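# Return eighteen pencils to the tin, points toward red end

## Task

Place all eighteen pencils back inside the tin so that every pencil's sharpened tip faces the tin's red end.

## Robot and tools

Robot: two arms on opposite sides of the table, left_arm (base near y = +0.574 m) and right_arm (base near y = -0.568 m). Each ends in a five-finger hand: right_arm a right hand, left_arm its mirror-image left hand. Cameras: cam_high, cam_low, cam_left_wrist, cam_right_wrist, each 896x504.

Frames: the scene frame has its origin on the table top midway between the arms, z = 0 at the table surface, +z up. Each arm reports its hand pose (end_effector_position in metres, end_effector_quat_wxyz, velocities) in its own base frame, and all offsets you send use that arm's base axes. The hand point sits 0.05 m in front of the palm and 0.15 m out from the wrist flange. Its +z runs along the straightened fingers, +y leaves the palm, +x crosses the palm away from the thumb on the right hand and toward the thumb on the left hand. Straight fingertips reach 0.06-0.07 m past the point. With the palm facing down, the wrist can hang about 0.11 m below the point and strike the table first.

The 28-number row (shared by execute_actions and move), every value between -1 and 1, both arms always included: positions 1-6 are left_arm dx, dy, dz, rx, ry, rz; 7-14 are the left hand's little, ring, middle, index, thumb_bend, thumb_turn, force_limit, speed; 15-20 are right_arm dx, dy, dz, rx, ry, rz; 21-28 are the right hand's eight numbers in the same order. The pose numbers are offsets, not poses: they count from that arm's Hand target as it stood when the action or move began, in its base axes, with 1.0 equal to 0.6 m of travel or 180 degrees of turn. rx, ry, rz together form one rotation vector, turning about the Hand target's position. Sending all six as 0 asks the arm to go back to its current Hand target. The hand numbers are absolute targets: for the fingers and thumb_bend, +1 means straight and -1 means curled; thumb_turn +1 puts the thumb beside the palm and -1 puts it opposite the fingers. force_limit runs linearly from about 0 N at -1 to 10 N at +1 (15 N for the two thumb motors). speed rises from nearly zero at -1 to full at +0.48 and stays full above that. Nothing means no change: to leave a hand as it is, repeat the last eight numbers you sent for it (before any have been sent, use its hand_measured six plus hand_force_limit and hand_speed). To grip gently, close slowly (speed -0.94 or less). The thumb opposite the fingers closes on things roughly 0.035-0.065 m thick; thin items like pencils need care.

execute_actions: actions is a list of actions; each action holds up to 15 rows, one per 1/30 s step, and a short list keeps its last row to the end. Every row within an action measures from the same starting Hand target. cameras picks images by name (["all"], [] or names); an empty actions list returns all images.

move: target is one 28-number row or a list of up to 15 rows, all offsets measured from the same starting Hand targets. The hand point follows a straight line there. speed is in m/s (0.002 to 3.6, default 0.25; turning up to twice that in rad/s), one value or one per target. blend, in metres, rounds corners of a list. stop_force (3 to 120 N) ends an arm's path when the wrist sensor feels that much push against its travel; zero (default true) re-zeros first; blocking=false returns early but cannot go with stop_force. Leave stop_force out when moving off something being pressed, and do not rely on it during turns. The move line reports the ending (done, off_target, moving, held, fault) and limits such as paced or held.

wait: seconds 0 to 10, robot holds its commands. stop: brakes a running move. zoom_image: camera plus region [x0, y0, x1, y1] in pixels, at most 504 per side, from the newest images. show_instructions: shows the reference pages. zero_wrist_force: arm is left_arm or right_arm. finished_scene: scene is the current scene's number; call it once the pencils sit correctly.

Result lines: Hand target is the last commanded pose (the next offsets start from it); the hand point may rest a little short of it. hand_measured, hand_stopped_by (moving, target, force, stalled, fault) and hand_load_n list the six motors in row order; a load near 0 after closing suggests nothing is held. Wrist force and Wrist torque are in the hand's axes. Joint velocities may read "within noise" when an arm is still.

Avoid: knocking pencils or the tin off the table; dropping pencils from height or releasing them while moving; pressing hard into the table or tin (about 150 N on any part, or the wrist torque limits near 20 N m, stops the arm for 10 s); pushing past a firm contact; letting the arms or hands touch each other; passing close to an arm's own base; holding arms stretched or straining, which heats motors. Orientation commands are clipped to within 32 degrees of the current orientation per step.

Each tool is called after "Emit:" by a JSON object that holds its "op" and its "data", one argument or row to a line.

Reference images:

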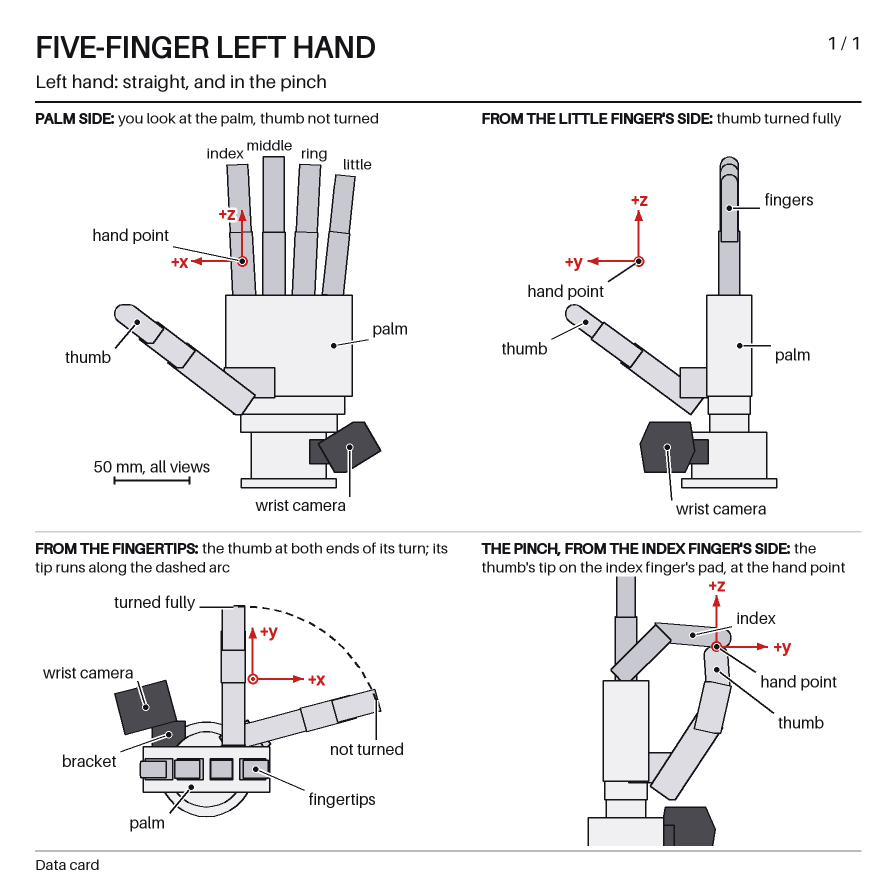

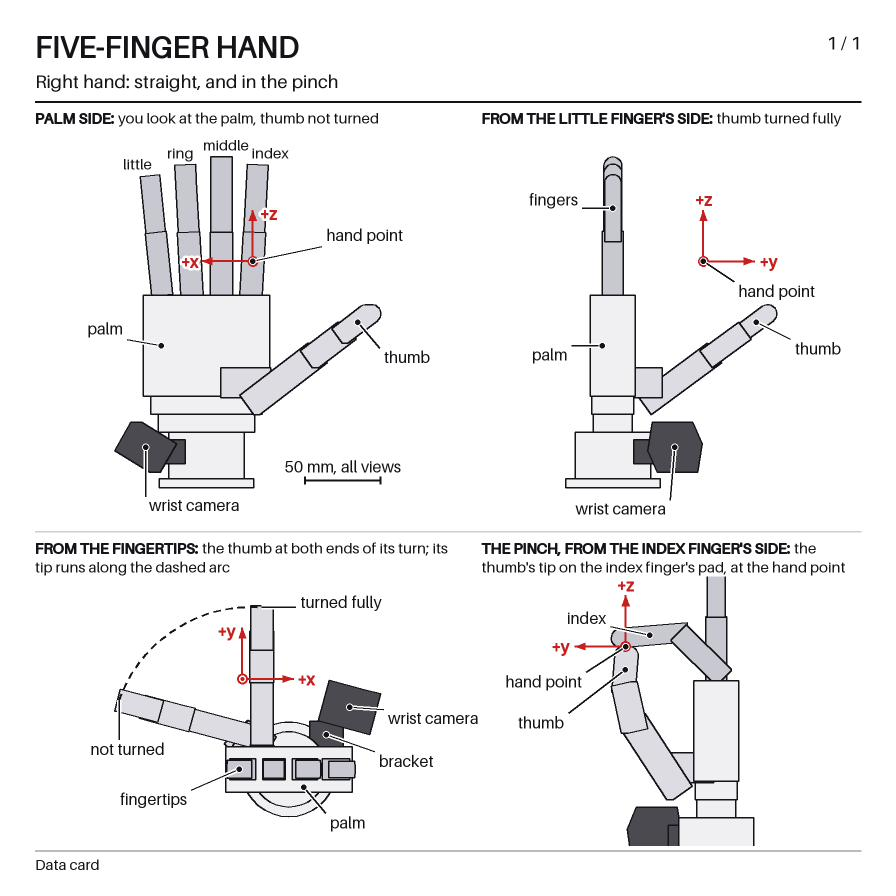

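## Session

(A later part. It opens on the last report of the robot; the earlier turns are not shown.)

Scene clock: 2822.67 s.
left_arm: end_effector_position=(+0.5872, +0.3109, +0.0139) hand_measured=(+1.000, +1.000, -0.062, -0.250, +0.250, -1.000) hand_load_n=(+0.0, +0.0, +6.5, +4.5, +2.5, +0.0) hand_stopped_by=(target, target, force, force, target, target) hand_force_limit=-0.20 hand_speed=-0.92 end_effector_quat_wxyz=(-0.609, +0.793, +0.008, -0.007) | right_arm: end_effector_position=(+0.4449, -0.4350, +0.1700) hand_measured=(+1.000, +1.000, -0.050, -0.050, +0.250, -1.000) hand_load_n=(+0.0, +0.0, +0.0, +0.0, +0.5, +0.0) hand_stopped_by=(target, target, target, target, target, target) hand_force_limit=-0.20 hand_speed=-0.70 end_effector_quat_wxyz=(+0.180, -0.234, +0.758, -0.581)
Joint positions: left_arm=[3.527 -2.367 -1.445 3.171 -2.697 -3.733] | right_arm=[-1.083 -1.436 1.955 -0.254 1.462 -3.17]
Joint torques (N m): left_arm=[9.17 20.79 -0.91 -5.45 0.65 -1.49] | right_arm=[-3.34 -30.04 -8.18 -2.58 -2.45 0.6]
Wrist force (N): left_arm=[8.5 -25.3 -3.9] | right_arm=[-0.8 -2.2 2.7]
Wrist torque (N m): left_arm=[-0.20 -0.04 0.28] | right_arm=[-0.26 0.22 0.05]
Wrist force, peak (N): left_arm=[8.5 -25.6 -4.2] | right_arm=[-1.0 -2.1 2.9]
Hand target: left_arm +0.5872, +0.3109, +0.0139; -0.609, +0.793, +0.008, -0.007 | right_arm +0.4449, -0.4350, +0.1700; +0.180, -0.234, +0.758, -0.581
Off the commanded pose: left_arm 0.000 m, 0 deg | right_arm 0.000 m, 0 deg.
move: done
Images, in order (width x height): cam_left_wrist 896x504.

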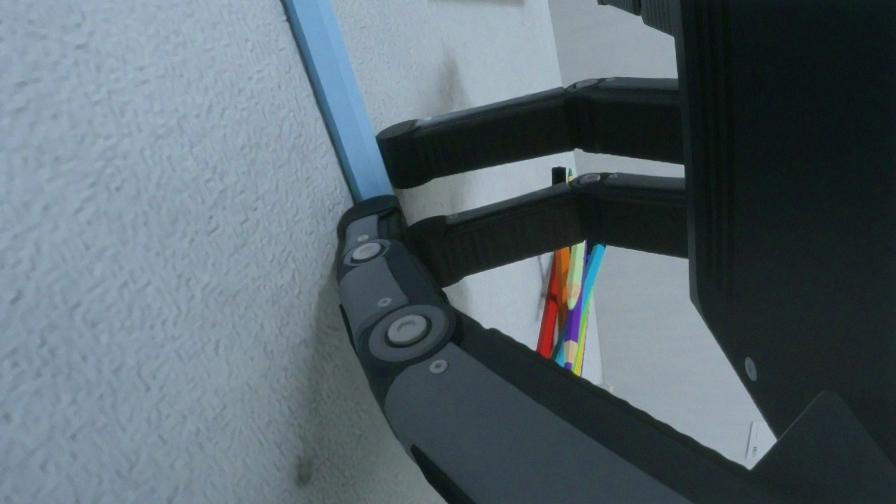

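Emit:
{"op": "move", "data": {
  "target": [
    [0,0,0,0,0,0,1,1,-0.04,-0.04,0.25,-1,-0.2,-0.7,0,0,0,0,0,0,1,1,-0.05,-0.05,0.25,-1,-0.2,-0.7],
    [0,0,0.0185,0,0,0,1,1,-0.05,-0.05,0.15,-1,-0.2,-0.7,0,0,0,0,0,0,1,1,-0.05,-0.05,0.15,-1,-0.2,-0.7],
    [0,0,0.0518,0.0667,0.0014,0,1,1,-0.05,-0.05,0.15,-1,-0.2,-0.7,0,0,0,0,0,0,1,1,-0.05,-0.05,0.15,-1,-0.2,-0.7]
  ],
  "speed": 0.08,
  "cameras": ["cam_left_wrist","cam_low"]
}}

Emit:
{"op": "zoom_image", "data": {
  "camera": "cam_low",
  "region": [420, 140, 660, 300]
}}

Scene clock: 2860.27 s.
left_arm: end_effector_position=(+0.5872, +0.3108, +0.0451) hand_measured=(+1.000, +1.000, -0.050, -0.050, +0.150, -1.000) hand_load_n=(+0.0, +0.0, +0.0, -0.5, +0.0, +0.0) hand_stopped_by=(target, target, target, target, target, target) hand_force_limit=-0.20 hand_speed=-0.70 end_effector_quat_wxyz=(+0.689, -0.725, -0.007, +0.007) | right_arm: end_effector_position=(+0.4449, -0.4350, +0.1700) hand_measured=(+1.000, +1.000, -0.050, -0.050, +0.150, -1.000) hand_load_n=(+0.0, +0.0, +0.0, +0.0, +0.0, +0.0) hand_stopped_by=(target, target, target, target, target, target) hand_force_limit=-0.20 hand_speed=-0.70 end_effector_quat_wxyz=(+0.180, -0.234, +0.758, -0.581)
Joint positions: left_arm=[3.492 -2.283 -1.609 3.738 -2.808 -3.287] | right_arm=[-1.083 -1.436 1.955 -0.254 1.462 -3.17]
Joint torques (N m): left_arm=[8.44 31.8 20.73 1.06 0.64 0.38] | right_arm=[-6.13 -29.82 -8.63 -2.42 -2.39 0.56]
Wrist force (N): left_arm=[0.0 0.4 -0.1] | right_arm=[-0.6 -2.3 2.6]
Wrist torque (N m): left_arm=[0.01 -0.11 -0.23] | right_arm=[-0.28 0.19 0.06]
Wrist force, peak (N): left_arm=[8.9 -25.6 -4.1] | right_arm=[-1.0 -2.3 2.8]
Hand target: left_arm +0.5872, +0.3109, +0.0450; +0.689, -0.725, -0.007, +0.008 | right_arm +0.4449, -0.4350, +0.1700; +0.180, -0.234, +0.758, -0.581
Off the commanded pose: left_arm 0.000 m, 0 deg | right_arm 0.000 m, 0 deg.
move: done
Images, in order (width x height): cam_low 896x504, cam_left_wrist 896x504.

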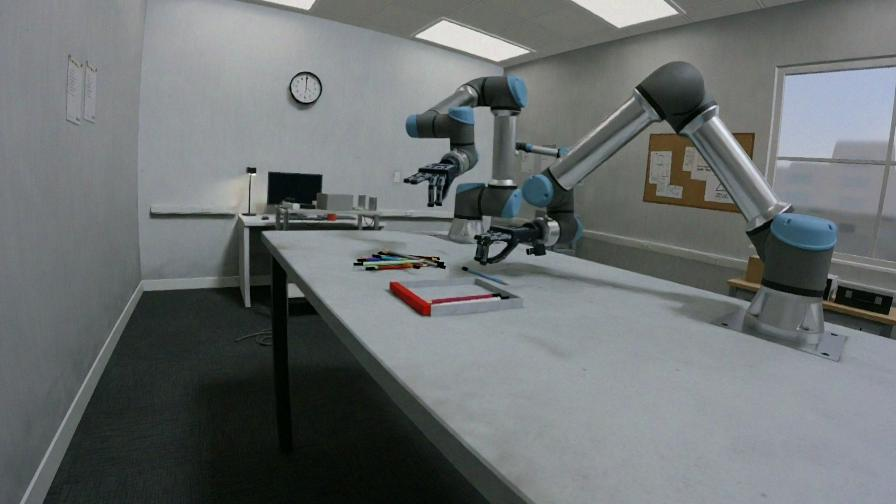

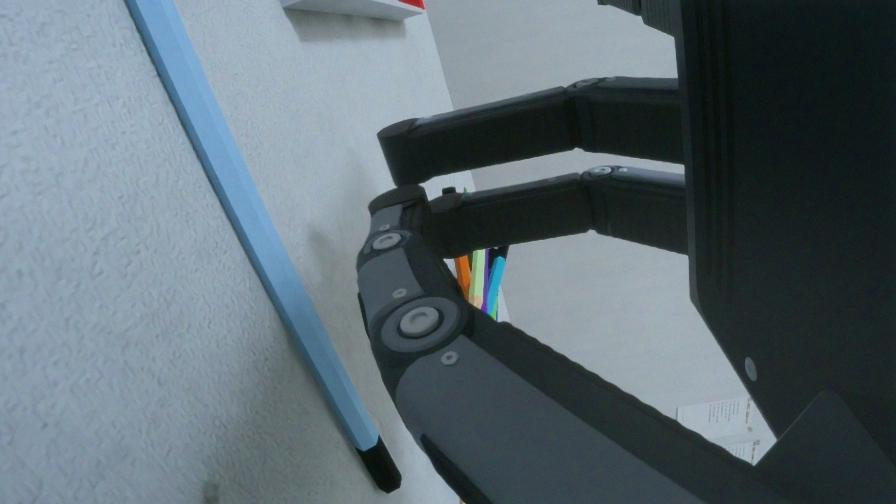

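Scaled by 2.100 from the camera's 896x504 image, which has a finer 1280x720 frame.

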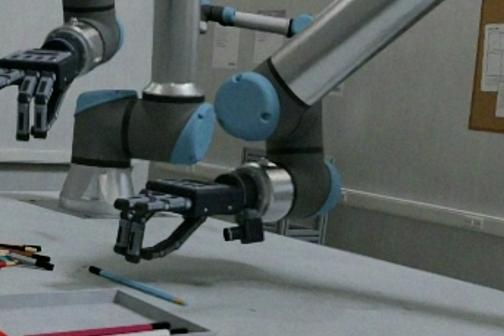

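Emit:
{"op": "move", "data": {
  "target": [
    [0.0005,-0.0217,-0.0267,0,0,0,1,1,-0.05,-0.05,0.15,-1,-0.2,-0.7,0,0,0,0,0,0,1,1,-0.05,-0.05,0.15,-1,-0.2,-0.7]
  ],
  "speed": 0.08
}}

Emit:
{"op": "move", "data": {
  "target": [
    [0,0,-0.04,0,0,0,1,1,-0.05,-0.05,0.15,-1,-0.2,-0.7,0,0,0,0,0,0,1,1,-0.05,-0.05,0.15,-1,-0.2,-0.7]
  ],
  "speed": 0.012,
  "stop_force": 4,
  "cameras": ["cam_left_wrist","cam_low"]
}}

Emit:
{"op": "zoom_image", "data": {
  "camera": "cam_left_wrist",
  "region": [280, 80, 520, 300]
}}

Emit:
{"op": "zoom_image", "data": {
  "camera": "cam_low",
  "region": [420, 140, 660, 300]
}}

Scene clock: 2880.73 s.
left_arm: end_effector_position=(+0.5875, +0.2978, +0.0288) hand_measured=(+1.000, +1.000, -0.050, -0.050, +0.150, -1.000) hand_load_n=(+0.0, +0.0, +0.0, +0.0, +0.0, +0.0) hand_stopped_by=(target, target, target, target, target, target) hand_force_limit=-0.20 hand_speed=-0.70 end_effector_quat_wxyz=(+0.689, -0.725, -0.007, +0.007) | right_arm: end_effector_position=(+0.4449, -0.4350, +0.1700) hand_measured=(+1.000, +1.000, -0.050, -0.050, +0.150, -1.000) hand_load_n=(+0.0, +0.0, +0.0, +0.0, +0.0, +0.0) hand_stopped_by=(target, target, target, target, target, target) hand_force_limit=-0.20 hand_speed=-0.70 end_effector_quat_wxyz=(+0.180, -0.234, +0.758, -0.581)
Joint positions: left_arm=[3.469 -2.31 -1.614 3.758 -2.83 -3.299] | right_arm=[-1.083 -1.436 1.955 -0.254 1.462 -3.17]
Joint torques (N m): left_arm=[10.11 53.1 15.23 -1.37 1.14 1.62] | right_arm=[-6.6 -28.82 -8.64 -2.34 -2.35 0.48]
Wrist force (N): left_arm=[-0.1 0.7 -0.1] | right_arm=[-1.1 -2.1 2.7]
Wrist torque (N m): left_arm=[0.05 -0.09 -0.16] | right_arm=[-0.26 0.26 0.04]
Wrist force, peak (N): left_arm=[-0.1 1.2 -0.5] | right_arm=[-0.9 -2.2 2.8]
Hand target: left_arm +0.5875, +0.2979, +0.0290; +0.689, -0.725, -0.007, +0.008 | right_arm +0.4449, -0.4350, +0.1700; +0.180, -0.234, +0.758, -0.581
Off the commanded pose: left_arm 0.000 m, 0 deg | right_arm 0.000 m, 0 deg.
move: done

Scene clock: 2882.73 s.
left_arm: end_effector_position=(+0.5875, +0.2979, +0.0176) hand_measured=(+1.000, +1.000, -0.050, -0.050, +0.150, -1.000) hand_load_n=(+0.0, +0.0, +0.0, +0.0, +0.0, +0.0) hand_stopped_by=(target, target, target, target, target, target) hand_force_limit=-0.20 hand_speed=-0.70 end_effector_quat_wxyz=(+0.689, -0.725, -0.007, +0.008) | right_arm: end_effector_position=(+0.4449, -0.4350, +0.1700) hand_measured=(+1.000, +1.000, -0.050, -0.050, +0.150, -1.000) hand_load_n=(+0.0, +0.0, +0.0, +0.0, +0.0, +0.0) hand_stopped_by=(target, target, target, target, target, target) hand_force_limit=-0.20 hand_speed=-0.70 end_effector_quat_wxyz=(+0.180, -0.234, +0.758, -0.581)
Joint positions: left_arm=[3.47 -2.329 -1.616 3.779 -2.83 -3.299] | right_arm=[-1.083 -1.436 1.955 -0.254 1.462 -3.17]
Joint torques (N m): left_arm=[4.88 53.58 21.04 -0.76 1.05 1.01] | right_arm=[-5.91 -29.78 -9.06 -2.13 -2.37 0.33]
Wrist force (N): left_arm=[0.0 0.7 -0.6] | right_arm=[-0.8 -2.1 2.8]
Wrist torque (N m): left_arm=[0.06 -0.12 -0.14] | right_arm=[-0.27 0.22 0.05]
Wrist force, peak (N): left_arm=[0.0 -4.8 0.7] | right_arm=[-0.9 -2.4 2.7]
Hand target: left_arm +0.5875, +0.2979, +0.0176; +0.689, -0.725, -0.007, +0.008 (not the last commanded pose) | right_arm +0.4449, -0.4350, +0.1700; +0.180, -0.234, +0.758, -0.581
Off the commanded pose: left_arm 0.013 m, 0 deg | right_arm 0.000 m, 0 deg.
move: contact (left_arm)
Images, in order (width x height): cam_low 896x504, cam_left_wrist 896x504.

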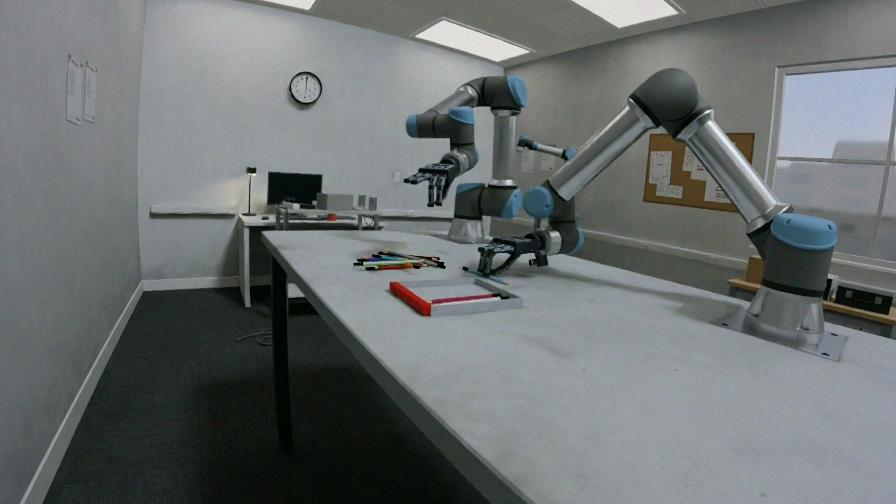

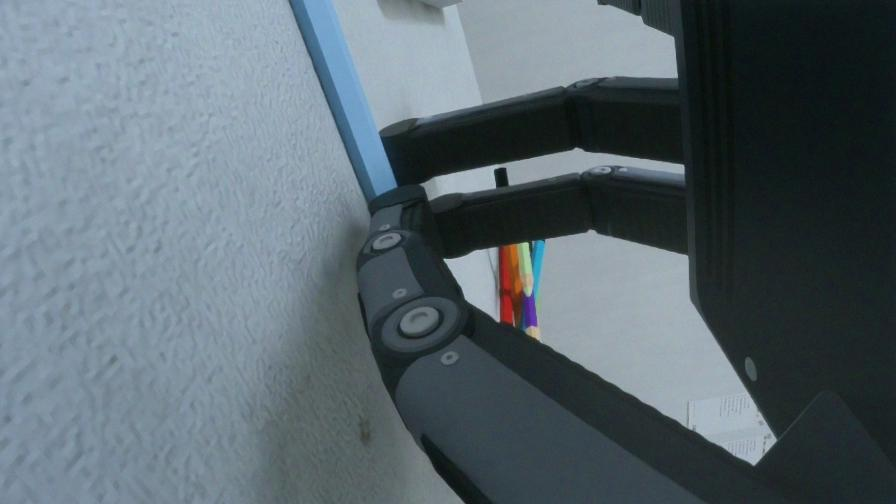

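Scaled by 2.100 from the camera's 896x504 image, which has a finer 1280x720 frame.

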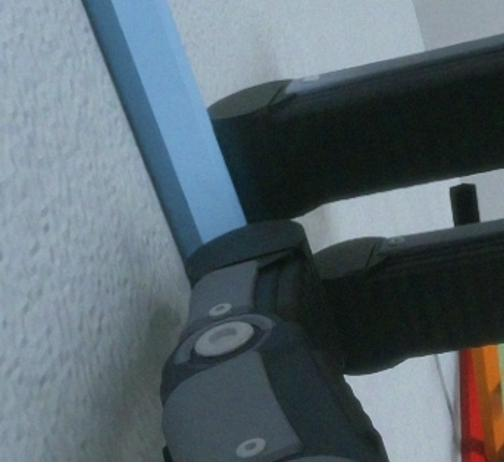

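Scaled by 2.100 from the camera's 896x504 image, which has a finer 1280x720 frame.

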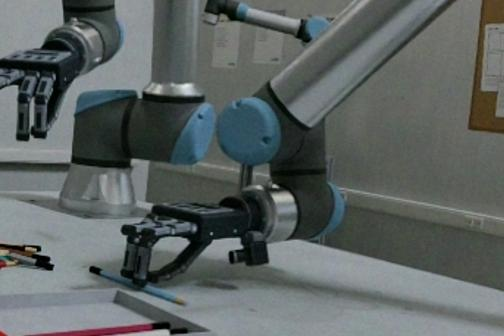

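Emit:
{"op": "zoom_image", "data": {
  "camera": "cam_low",
  "region": [460, 230, 540, 295]
}}

Scaled by 6.300 from the camera's 896x504 image, which has a finer 1280x720 frame.

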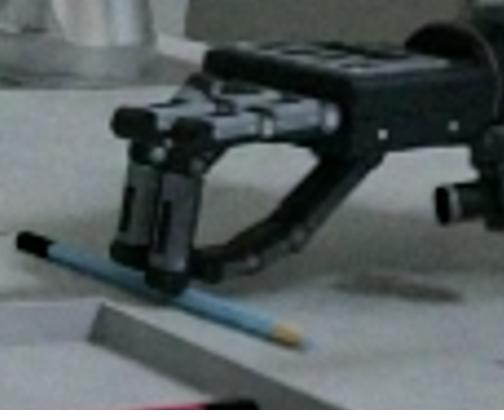

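Emit:
{"op": "move", "data": {
  "target": [
    [0,0,0.0333,0.0167,0.0003,0,1,1,-0.03,-0.03,0.0,-1,-0.2,-0.7,0,0,0,0,0,0,1,1,-0.05,-0.05,0.15,-1,-0.2,-0.7]
  ],
  "speed": 0.08,
  "cameras": ["cam_left_wrist","cam_low"]
}}

Emit:
{"op": "zoom_image", "data": {
  "camera": "cam_left_wrist",
  "region": [280, 80, 520, 300]
}}

Emit:
{"op": "zoom_image", "data": {
  "camera": "cam_low",
  "region": [460, 220, 560, 295]
}}

Scene clock: 2959.47 s.
left_arm: end_effector_position=(+0.5875, +0.2978, +0.0376) hand_measured=(+1.000, +1.000, -0.030, -0.030, +0.000, -1.000) hand_load_n=(+0.0, +0.0, +0.5, +0.0, +0.0, +0.0) hand_stopped_by=(target, target, target, target, target, target) hand_force_limit=-0.20 hand_speed=-0.70 end_effector_quat_wxyz=(+0.708, -0.706, -0.007, +0.008) | right_arm: end_effector_position=(+0.4449, -0.4350, +0.1700) hand_measured=(+1.000, +1.000, -0.050, -0.050, +0.150, -1.000) hand_load_n=(+0.0, +0.0, +0.0, +0.0, +0.0, +0.0) hand_stopped_by=(target, target, target, target, target, target) hand_force_limit=-0.20 hand_speed=-0.70 end_effector_quat_wxyz=(+0.180, -0.234, +0.758, -0.581)
Joint positions: left_arm=[3.464 -2.287 -1.672 3.965 -2.84 -3.135] | right_arm=[-1.083 -1.436 1.955 -0.254 1.462 -3.17]
Joint torques (N m): left_arm=[2.02 31.68 21.04 0.63 1.17 -0.9] | right_arm=[-6.27 -28.9 -10.31 -2.01 -2.26 0.45]
Wrist force (N): left_arm=[-0.3 0.6 0.1] | right_arm=[-0.9 -2.1 2.6]
Wrist torque (N m): left_arm=[0.01 -0.07 -0.25] | right_arm=[-0.26 0.23 0.05]
Wrist force, peak (N): left_arm=[0.0 1.1 -0.1] | right_arm=[-1.1 -2.3 2.9]
Hand target: left_arm +0.5875, +0.2979, +0.0376; +0.708, -0.706, -0.007, +0.008 | right_arm +0.4449, -0.4350, +0.1700; +0.180, -0.234, +0.758, -0.581
Off the commanded pose: left_arm 0.000 m, 0 deg | right_arm 0.000 m, 0 deg.
move: done
Images, in order (width x height): cam_low 896x504, cam_left_wrist 896x504.

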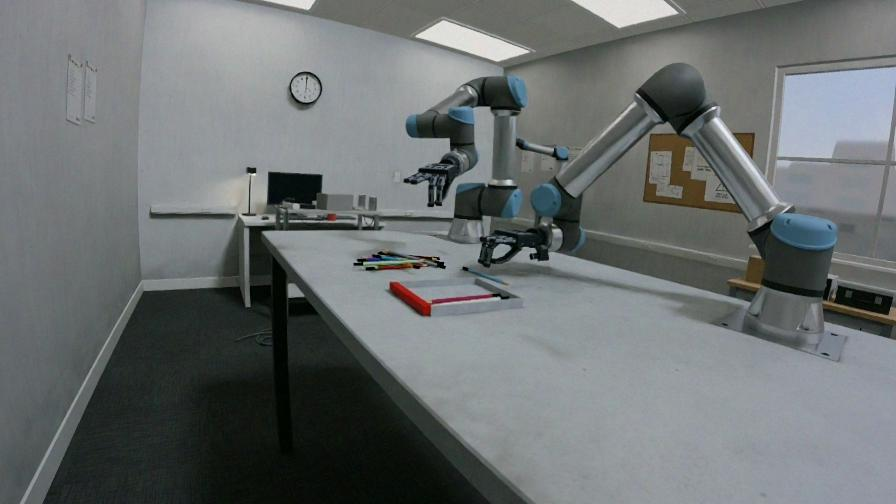

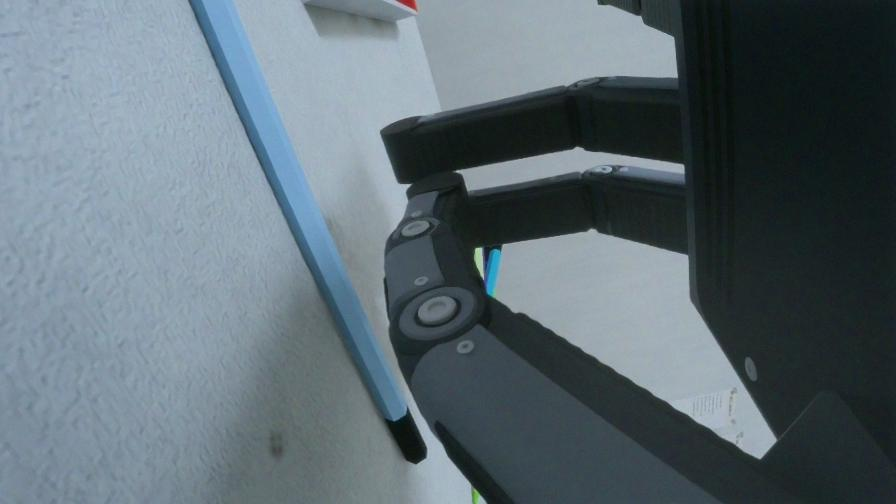

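Scaled by 2.100 from the camera's 896x504 image, which has a finer 1280x720 frame.

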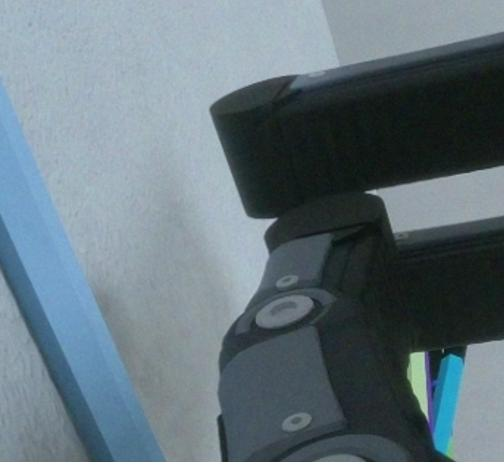

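Scaled by 5.040 from the camera's 896x504 image, which has a finer 1280x720 frame.

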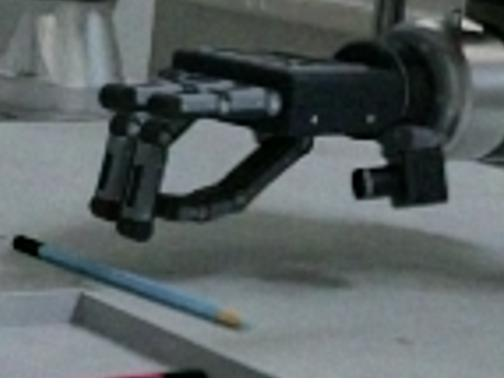

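Emit:
{"op": "move", "data": {
  "target": [
    [0.0003,-0.0142,-0.0283,0,0,0.0083,1,1,-0.03,-0.03,0.0,-1,-0.2,-0.7,0,0,0,0,0,0,1,1,-0.05,-0.05,0.15,-1,-0.2,-0.7]
  ],
  "speed": 0.06,
  "cameras": ["cam_left_wrist","cam_low"]
}}

Emit:
{"op": "zoom_image", "data": {
  "camera": "cam_left_wrist",
  "region": [280, 80, 520, 300]
}}

Emit:
{"op": "zoom_image", "data": {
  "camera": "cam_low",
  "region": [460, 220, 560, 295]
}}

Scene clock: 2989.40 s.
left_arm: end_effector_position=(+0.5878, +0.2893, +0.0206) hand_measured=(+1.000, +1.000, -0.030, -0.030, +0.000, -1.000) hand_load_n=(+0.0, +0.0, +0.0, +0.0, +0.0, +0.0) hand_stopped_by=(target, target, target, target, target, target) hand_force_limit=-0.20 hand_speed=-0.70 end_effector_quat_wxyz=(+0.708, -0.706, -0.016, +0.017) | right_arm: end_effector_position=(+0.4449, -0.4350, +0.1700) hand_measured=(+1.000, +1.000, -0.050, -0.050, +0.150, -1.000) hand_load_n=(+0.0, +0.0, +0.0, +0.0, +0.5, +0.5) hand_stopped_by=(target, target, target, target, target, target) hand_force_limit=-0.20 hand_speed=-0.70 end_effector_quat_wxyz=(+0.180, -0.234, +0.758, -0.581)
Joint positions: left_arm=[3.444 -2.326 -1.655 3.988 -2.886 -3.134] | right_arm=[-1.083 -1.436 1.955 -0.254 1.462 -3.17]
Joint torques (N m): left_arm=[9.2 52.45 7.41 -1.34 1.18 2.11] | right_arm=[-5.9 -28.93 -10.53 -1.79 -2.42 0.4]
Wrist force (N): left_arm=[0.0 0.6 -0.2] | right_arm=[-0.9 -2.0 2.8]
Wrist torque (N m): left_arm=[0.01 -0.11 -0.23] | right_arm=[-0.26 0.22 0.05]
Wrist force, peak (N): left_arm=[-0.4 1.2 -0.2] | right_arm=[-0.9 -2.5 2.6]
Hand target: left_arm +0.5877, +0.2894, +0.0206; +0.708, -0.706, -0.016, +0.017 | right_arm +0.4449, -0.4350, +0.1700; +0.180, -0.234, +0.758, -0.581
Off the commanded pose: left_arm 0.000 m, 0 deg | right_arm 0.000 m, 0 deg.
move: done
Images, in order (width x height): cam_low 896x504, cam_left_wrist 896x504.

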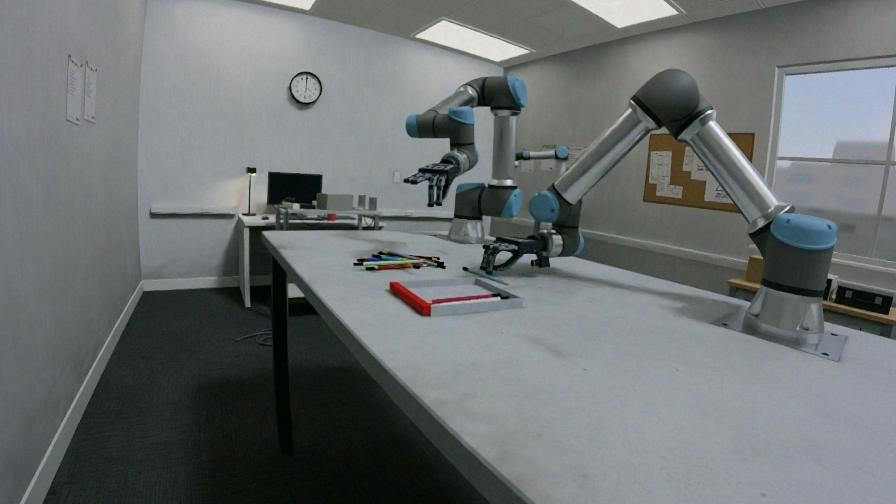

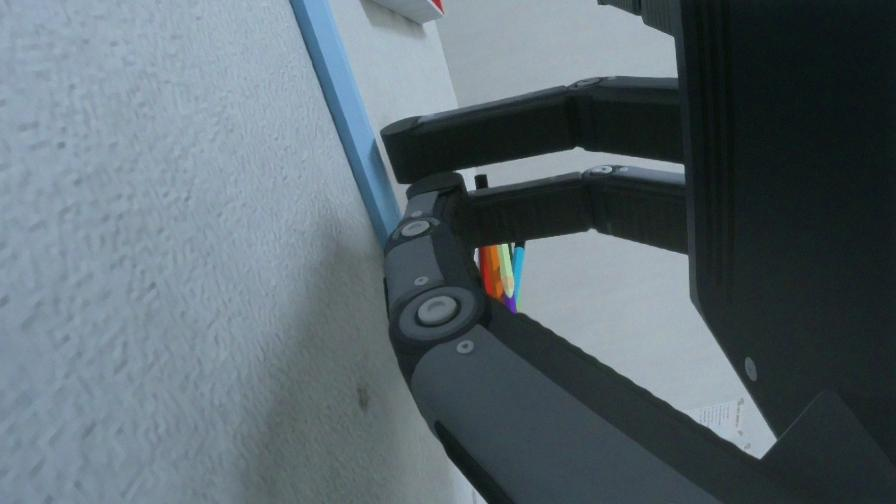

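Scaled by 2.100 from the camera's 896x504 image, which has a finer 1280x720 frame.

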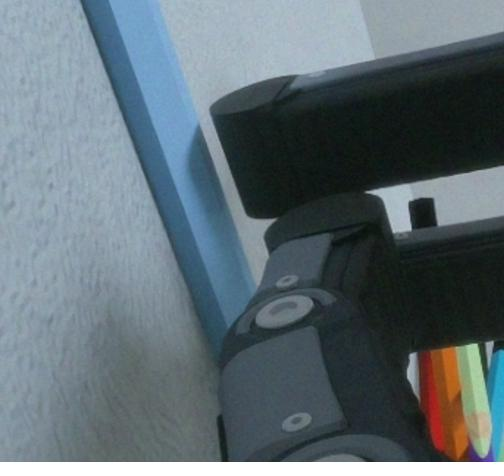

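Scaled by 5.040 from the camera's 896x504 image, which has a finer 1280x720 frame.

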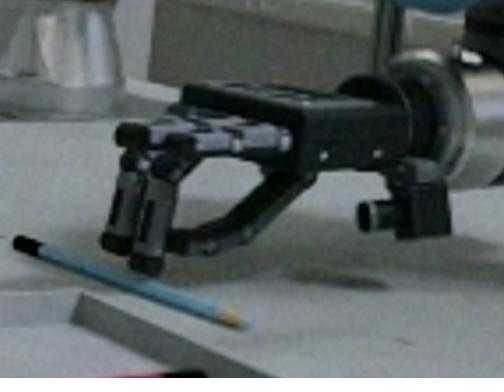

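Emit:
{"op": "move", "data": {
  "target": [
    [0,0,-0.0283,0,0,0,1,1,-0.03,-0.03,0.0,-1,-0.2,-0.7,0,0,0,0,0,0,1,1,-0.05,-0.05,0.15,-1,-0.2,-0.7]
  ],
  "speed": 0.01,
  "stop_force": 3,
  "cameras": ["cam_left_wrist","cam_low"]
}}

Emit:
{"op": "zoom_image", "data": {
  "camera": "cam_left_wrist",
  "region": [280, 80, 520, 300]
}}

Emit:
{"op": "zoom_image", "data": {
  "camera": "cam_low",
  "region": [460, 220, 560, 295]
}}

Scene clock: 3002.37 s.
left_arm: end_effector_position=(+0.5877, +0.2894, +0.0176) hand_measured=(+1.000, +1.000, -0.030, -0.030, +0.000, -1.000) hand_load_n=(-0.5, +0.0, +1.0, +0.0, +0.0, +0.0) hand_stopped_by=(target, target, target, target, target, target) hand_force_limit=-0.20 hand_speed=-0.70 end_effector_quat_wxyz=(+0.708, -0.706, -0.016, +0.017) | right_arm: end_effector_position=(+0.4449, -0.4350, +0.1700) hand_measured=(+1.000, +1.000, -0.050, -0.050, +0.150, -1.000) hand_load_n=(+0.0, +0.0, +0.0, +0.0, +0.0, +0.0) hand_stopped_by=(target, target, target, target, target, target) hand_force_limit=-0.20 hand_speed=-0.70 end_effector_quat_wxyz=(+0.180, -0.234, +0.758, -0.581)
Joint positions: left_arm=[3.444 -2.332 -1.655 3.994 -2.886 -3.134] | right_arm=[-1.083 -1.436 1.955 -0.254 1.462 -3.17]
Joint torques (N m): left_arm=[9.83 52.58 12.07 -1.44 -1.34 -1.7] | right_arm=[-6.65 -28.78 -10.53 -1.66 -2.37 0.17]
Wrist force (N): left_arm=[-0.7 -1.0 0.1] | right_arm=[-1.0 -2.0 2.6]
Wrist torque (N m): left_arm=[0.03 -0.09 -0.19] | right_arm=[-0.26 0.24 0.05]
Wrist force, peak (N): left_arm=[-1.8 -14.5 -3.6] | right_arm=[-0.9 -2.3 2.8]
Hand target: left_arm +0.5877, +0.2894, +0.0176; +0.708, -0.706, -0.016, +0.017 (not the last commanded pose) | right_arm +0.4449, -0.4350, +0.1700; +0.180, -0.234, +0.758, -0.581
Off the commanded pose: left_arm 0.014 m, 0 deg | right_arm 0.000 m, 0 deg.
move: contact (left_arm)
Images, in order (width x height): cam_low 896x504, cam_left_wrist 896x504.

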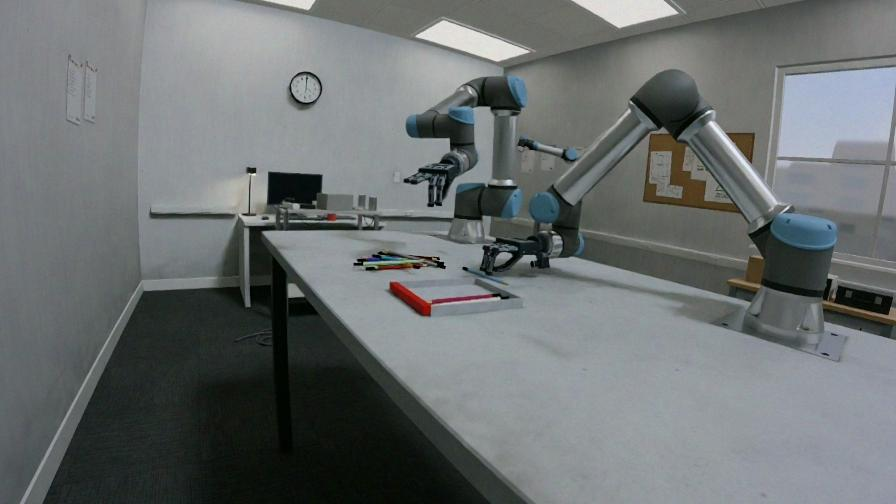

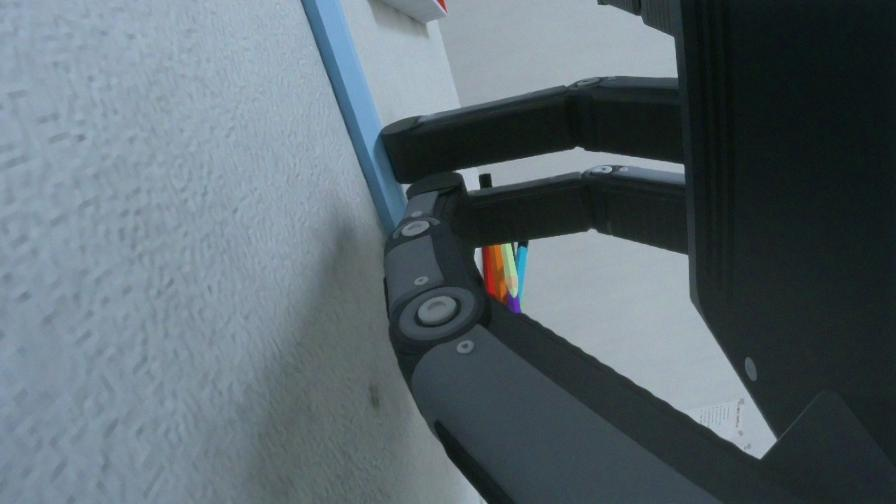

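Scaled by 2.100 from the camera's 896x504 image, which has a finer 1280x720 frame.

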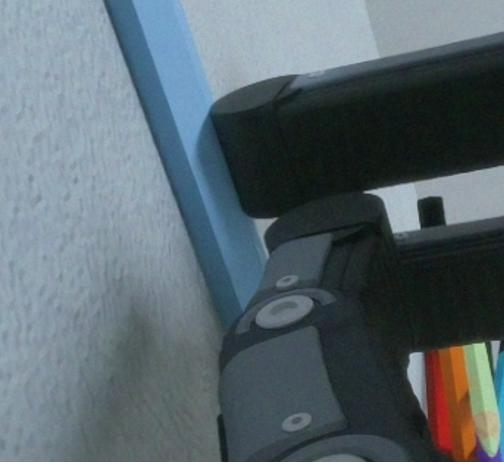

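Scaled by 5.040 from the camera's 896x504 image, which has a finer 1280x720 frame.

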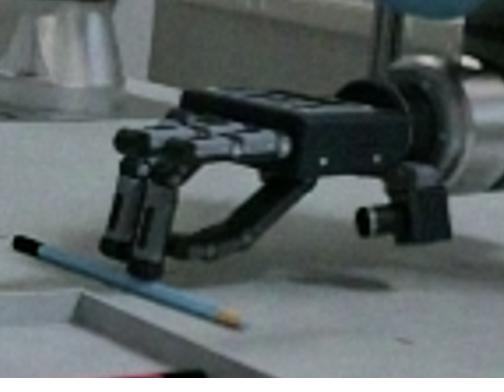

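Emit:
{"op": "move", "data": {
  "target": [
    [0,0,0.0083,0,0,0,1,1,-0.03,-0.03,0.0,-1,-0.2,-0.7,0,0,0,0,0,0,1,1,-0.05,-0.05,0.15,-1,-0.2,-0.7],
    [0.0003,0.015,0.0083,0,0,0,1,1,-0.03,-0.03,0.0,-1,-0.2,-0.7,0,0,0,0,0,0,1,1,-0.05,-0.05,0.15,-1,-0.2,-0.7]
  ],
  "speed": 0.04
}}

Emit:
{"op": "move", "data": {
  "target": [
    [0,0,-0.0283,0,0,0,1,1,-0.03,-0.03,0.0,-1,-0.2,-0.7,0,0,0,0,0,0,1,1,-0.05,-0.05,0.15,-1,-0.2,-0.7]
  ],
  "speed": 0.01,
  "stop_force": 3,
  "cameras": ["cam_left_wrist","cam_low"]
}}

Emit:
{"op": "zoom_image", "data": {
  "camera": "cam_left_wrist",
  "region": [280, 80, 520, 300]
}}

Emit:
{"op": "zoom_image", "data": {
  "camera": "cam_low",
  "region": [460, 220, 560, 295]
}}

Scene clock: 3014.17 s.
left_arm: end_effector_position=(+0.5879, +0.2985, +0.0226) hand_measured=(+1.000, +1.000, -0.030, -0.030, +0.000, -1.000) hand_load_n=(+0.0, +0.0, +0.0, +0.0, +0.5, +0.0) hand_stopped_by=(target, target, target, target, target, target) hand_force_limit=-0.20 hand_speed=-0.70 end_effector_quat_wxyz=(+0.708, -0.706, -0.016, +0.017) end_effector_velocity=(-0.001, -0.002, +0.000) end_effector_angular_velocity=(+0.000, -0.001, +0.004) | right_arm: end_effector_position=(+0.4449, -0.4350, +0.1700) hand_measured=(+1.000, +1.000, -0.050, -0.050, +0.150, -1.000) hand_load_n=(+0.0, +0.0, +0.0, +0.0, +0.0, +0.0) hand_stopped_by=(target, target, target, target, target, target) hand_force_limit=-0.20 hand_speed=-0.70 end_effector_quat_wxyz=(+0.180, -0.234, +0.758, -0.581)
Joint positions: left_arm=[3.46 -2.324 -1.651 3.982 -2.87 -3.134] | right_arm=[-1.083 -1.436 1.955 -0.254 1.462 -3.17]
Joint velocities: left_arm=[-0.004 0 0 0 -0.008 0] | right_arm=[within noise]
Joint torques (N m): left_arm=[-6.79 34.86 13.62 -0.92 -1.29 -2.54] | right_arm=[-6.22 -28.22 -11.27 -1.37 -2.5 0.38]
Wrist force (N): left_arm=[-0.4 0.7 -0.1] | right_arm=[-0.8 -2.3 2.7]
Wrist torque (N m): left_arm=[0.03 -0.05 -0.26] | right_arm=[-0.28 0.21 0.05]
Wrist force, peak (N): left_arm=[-1.2 -2.5 0.0] | right_arm=[-0.9 -2.3 2.7]
Hand target: left_arm +0.5878, +0.2984, +0.0226; +0.708, -0.706, -0.016, +0.017 | right_arm +0.4449, -0.4350, +0.1700; +0.180, -0.234, +0.758, -0.581
Off the commanded pose: left_arm 0.000 m, 0 deg | right_arm 0.000 m, 0 deg.
move: done

Scene clock: 3016.40 s.
left_arm: end_effector_position=(+0.5878, +0.2983, +0.0105) hand_measured=(+1.000, +1.000, -0.030, -0.030, +0.000, -1.000) hand_load_n=(+0.0, +0.0, +0.0, +0.0, +0.0, +0.0) hand_stopped_by=(target, target, target, target, target, target) hand_force_limit=-0.20 hand_speed=-0.70 end_effector_quat_wxyz=(+0.708, -0.706, -0.016, +0.017) | right_arm: end_effector_position=(+0.4449, -0.4350, +0.1700) hand_measured=(+1.000, +1.000, -0.050, -0.050, +0.150, -1.000) hand_load_n=(+0.0, +0.0, +0.0, +0.0, +0.0, +0.0) hand_stopped_by=(target, target, target, target, target, target) hand_force_limit=-0.20 hand_speed=-0.70 end_effector_quat_wxyz=(+0.180, -0.234, +0.758, -0.581)
Joint positions: left_arm=[3.459 -2.346 -1.652 4.005 -2.87 -3.134] | right_arm=[-1.083 -1.436 1.955 -0.254 1.462 -3.17]
Joint torques (N m): left_arm=[-1.61 52.54 8.74 -1.36 -0.51 0.13] | right_arm=[-6.3 -28.99 -12.22 -1.12 -2.32 0.38]
Wrist force (N): left_arm=[-1.5 -2.6 -0.7] | right_arm=[-0.9 -2.1 2.4]
Wrist torque (N m): left_arm=[-0.01 -0.09 -0.19] | right_arm=[-0.24 0.24 0.05]
Wrist force, peak (N): left_arm=[-1.9 -12.9 -3.3] | right_arm=[-0.9 -2.5 2.5]
Hand target: left_arm +0.5878, +0.2984, +0.0105; +0.708, -0.706, -0.016, +0.017 (not the last commanded pose) | right_arm +0.4449, -0.4350, +0.1700; +0.180, -0.234, +0.758, -0.581
Off the commanded pose: left_arm 0.005 m, 0 deg | right_arm 0.000 m, 0 deg.
move: contact (left_arm)
Images, in order (width x height): cam_low 896x504, cam_left_wrist 896x504.

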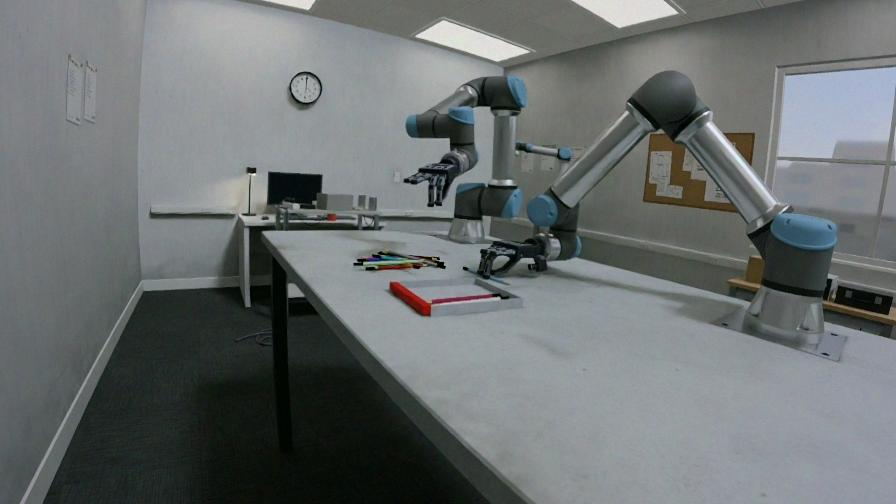

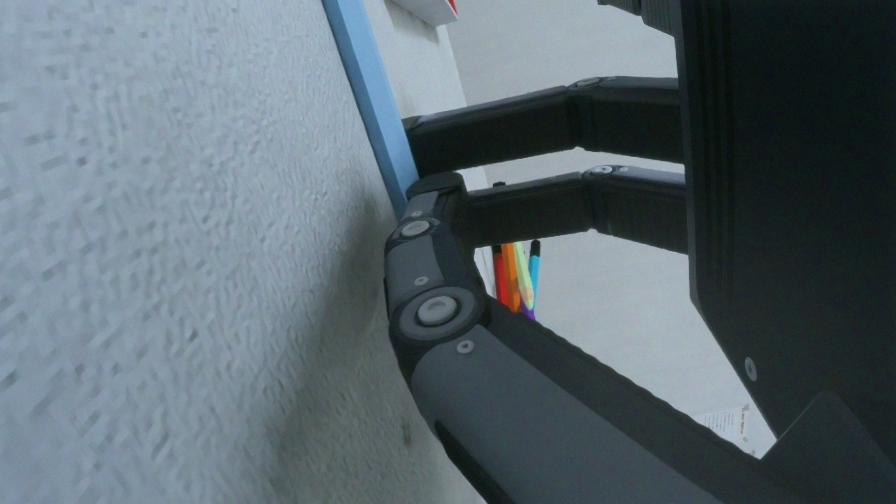

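Scaled by 2.100 from the camera's 896x504 image, which has a finer 1280x720 frame.

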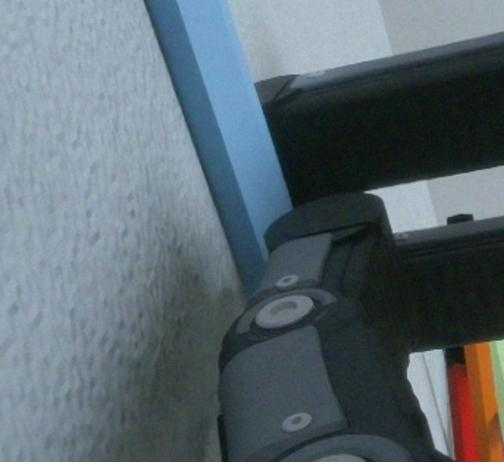

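Scaled by 5.040 from the camera's 896x504 image, which has a finer 1280x720 frame.

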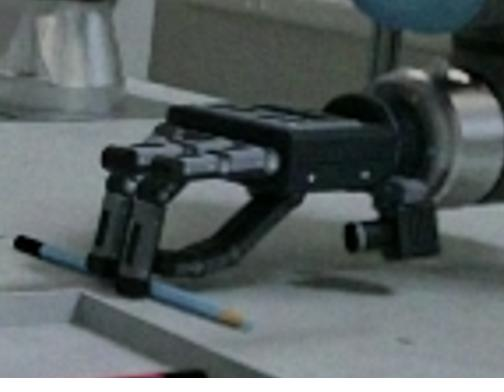

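Emit:
{"op": "move", "data": {
  "target": [
    [0,0,0,0,0,0,1,1,-0.6,-0.6,0.0,-1,-0.75,-0.92,0,0,0,0,0,0,1,1,-0.05,-0.05,0.15,-1,-0.2,-0.7],
    [0,0,0,0,0,0,1,1,-0.65,-0.65,0.0,-1,-0.2,-0.92,0,0,0,0,0,0,1,1,-0.05,-0.05,0.15,-1,-0.2,-0.7]
  ],
  "speed": 0.02,
  "cameras": ["cam_left_wrist","cam_low"]
}}

Emit:
{"op": "zoom_image", "data": {
  "camera": "cam_left_wrist",
  "region": [280, 80, 520, 300]
}}

Emit:
{"op": "zoom_image", "data": {
  "camera": "cam_low",
  "region": [460, 220, 560, 295]
}}

Scene clock: 3027.90 s.
left_arm: end_effector_position=(+0.5878, +0.2984, +0.0105) hand_measured=(+1.000, +1.000, -0.036, -0.230, +0.000, -1.000) hand_load_n=(-0.5, +0.0, +4.5, +5.0, -1.5, +0.0) hand_stopped_by=(target, target, force, force, target, target) hand_force_limit=-0.20 hand_speed=-0.92 end_effector_quat_wxyz=(+0.708, -0.706, -0.016, +0.017) | right_arm: end_effector_position=(+0.4449, -0.4350, +0.1700) hand_measured=(+1.000, +1.000, -0.050, -0.050, +0.150, -1.000) hand_load_n=(-0.5, +0.0, +0.0, +0.0, +0.5, +0.0) hand_stopped_by=(target, target, target, target, target, target) hand_force_limit=-0.20 hand_speed=-0.70 end_effector_quat_wxyz=(+0.180, -0.234, +0.758, -0.581)
Joint positions: left_arm=[3.46 -2.346 -1.652 4.005 -2.87 -3.134] | right_arm=[-1.083 -1.436 1.955 -0.254 1.462 -3.17]
Joint torques (N m): left_arm=[7.52 45.09 18.26 -1.15 -0.47 0.17] | right_arm=[-5.94 -28.98 -11.78 -0.95 -2.4 0.08]
Wrist force (N): left_arm=[-0.8 -6.3 2.3] | right_arm=[-0.9 -1.9 2.6]
Wrist torque (N m): left_arm=[0.00 -0.02 -0.17] | right_arm=[-0.23 0.24 0.06]
Wrist force, peak (N): left_arm=[-1.1 -6.9 2.1] | right_arm=[-0.9 -2.2 2.9]
Hand target: left_arm +0.5878, +0.2984, +0.0105; +0.708, -0.706, -0.016, +0.017 | right_arm +0.4449, -0.4350, +0.1700; +0.180, -0.234, +0.758, -0.581
Off the commanded pose: left_arm 0.000 m, 0 deg | right_arm 0.000 m, 0 deg.
move: done
Images, in order (width x height): cam_low 896x504, cam_left_wrist 896x504.

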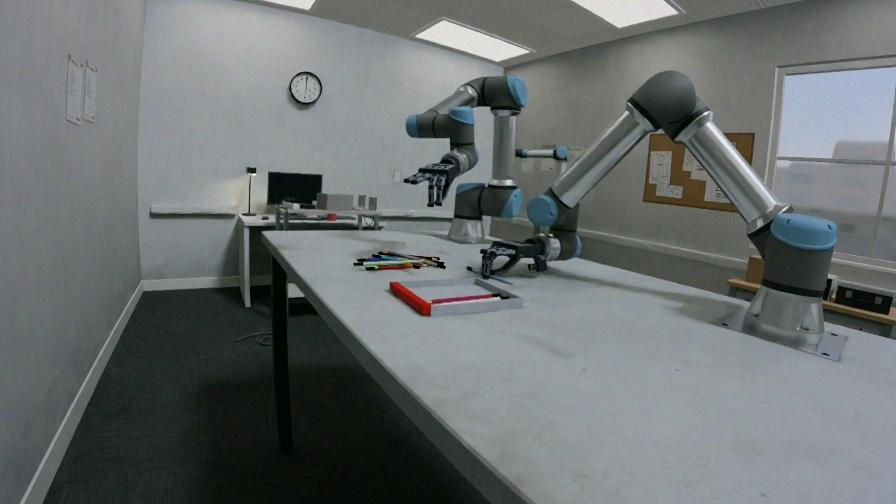

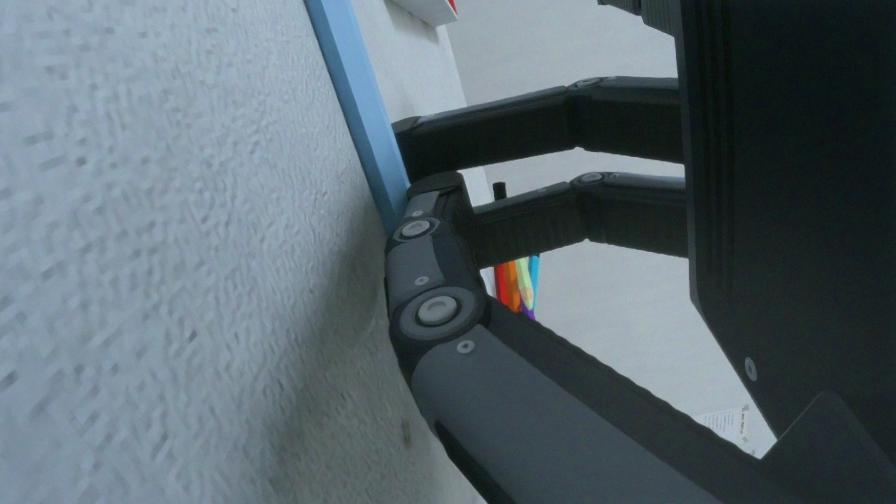

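Scaled by 2.100 from the camera's 896x504 image, which has a finer 1280x720 frame.

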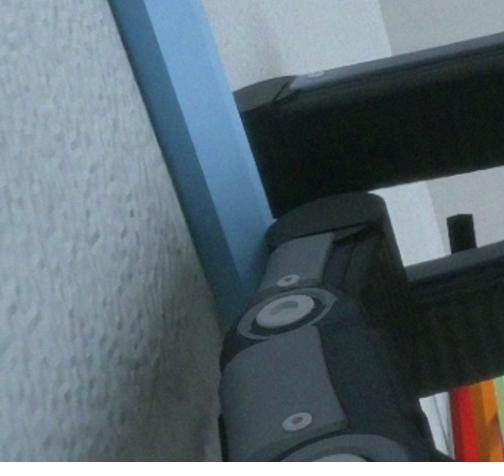

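Scaled by 5.040 from the camera's 896x504 image, which has a finer 1280x720 frame.

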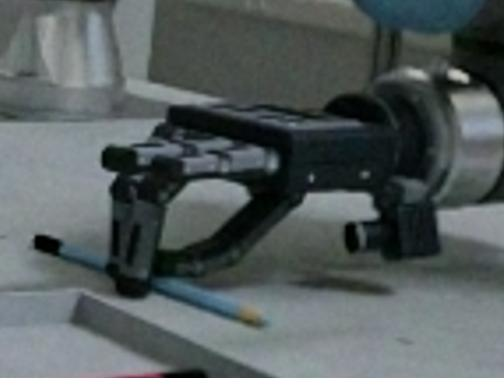

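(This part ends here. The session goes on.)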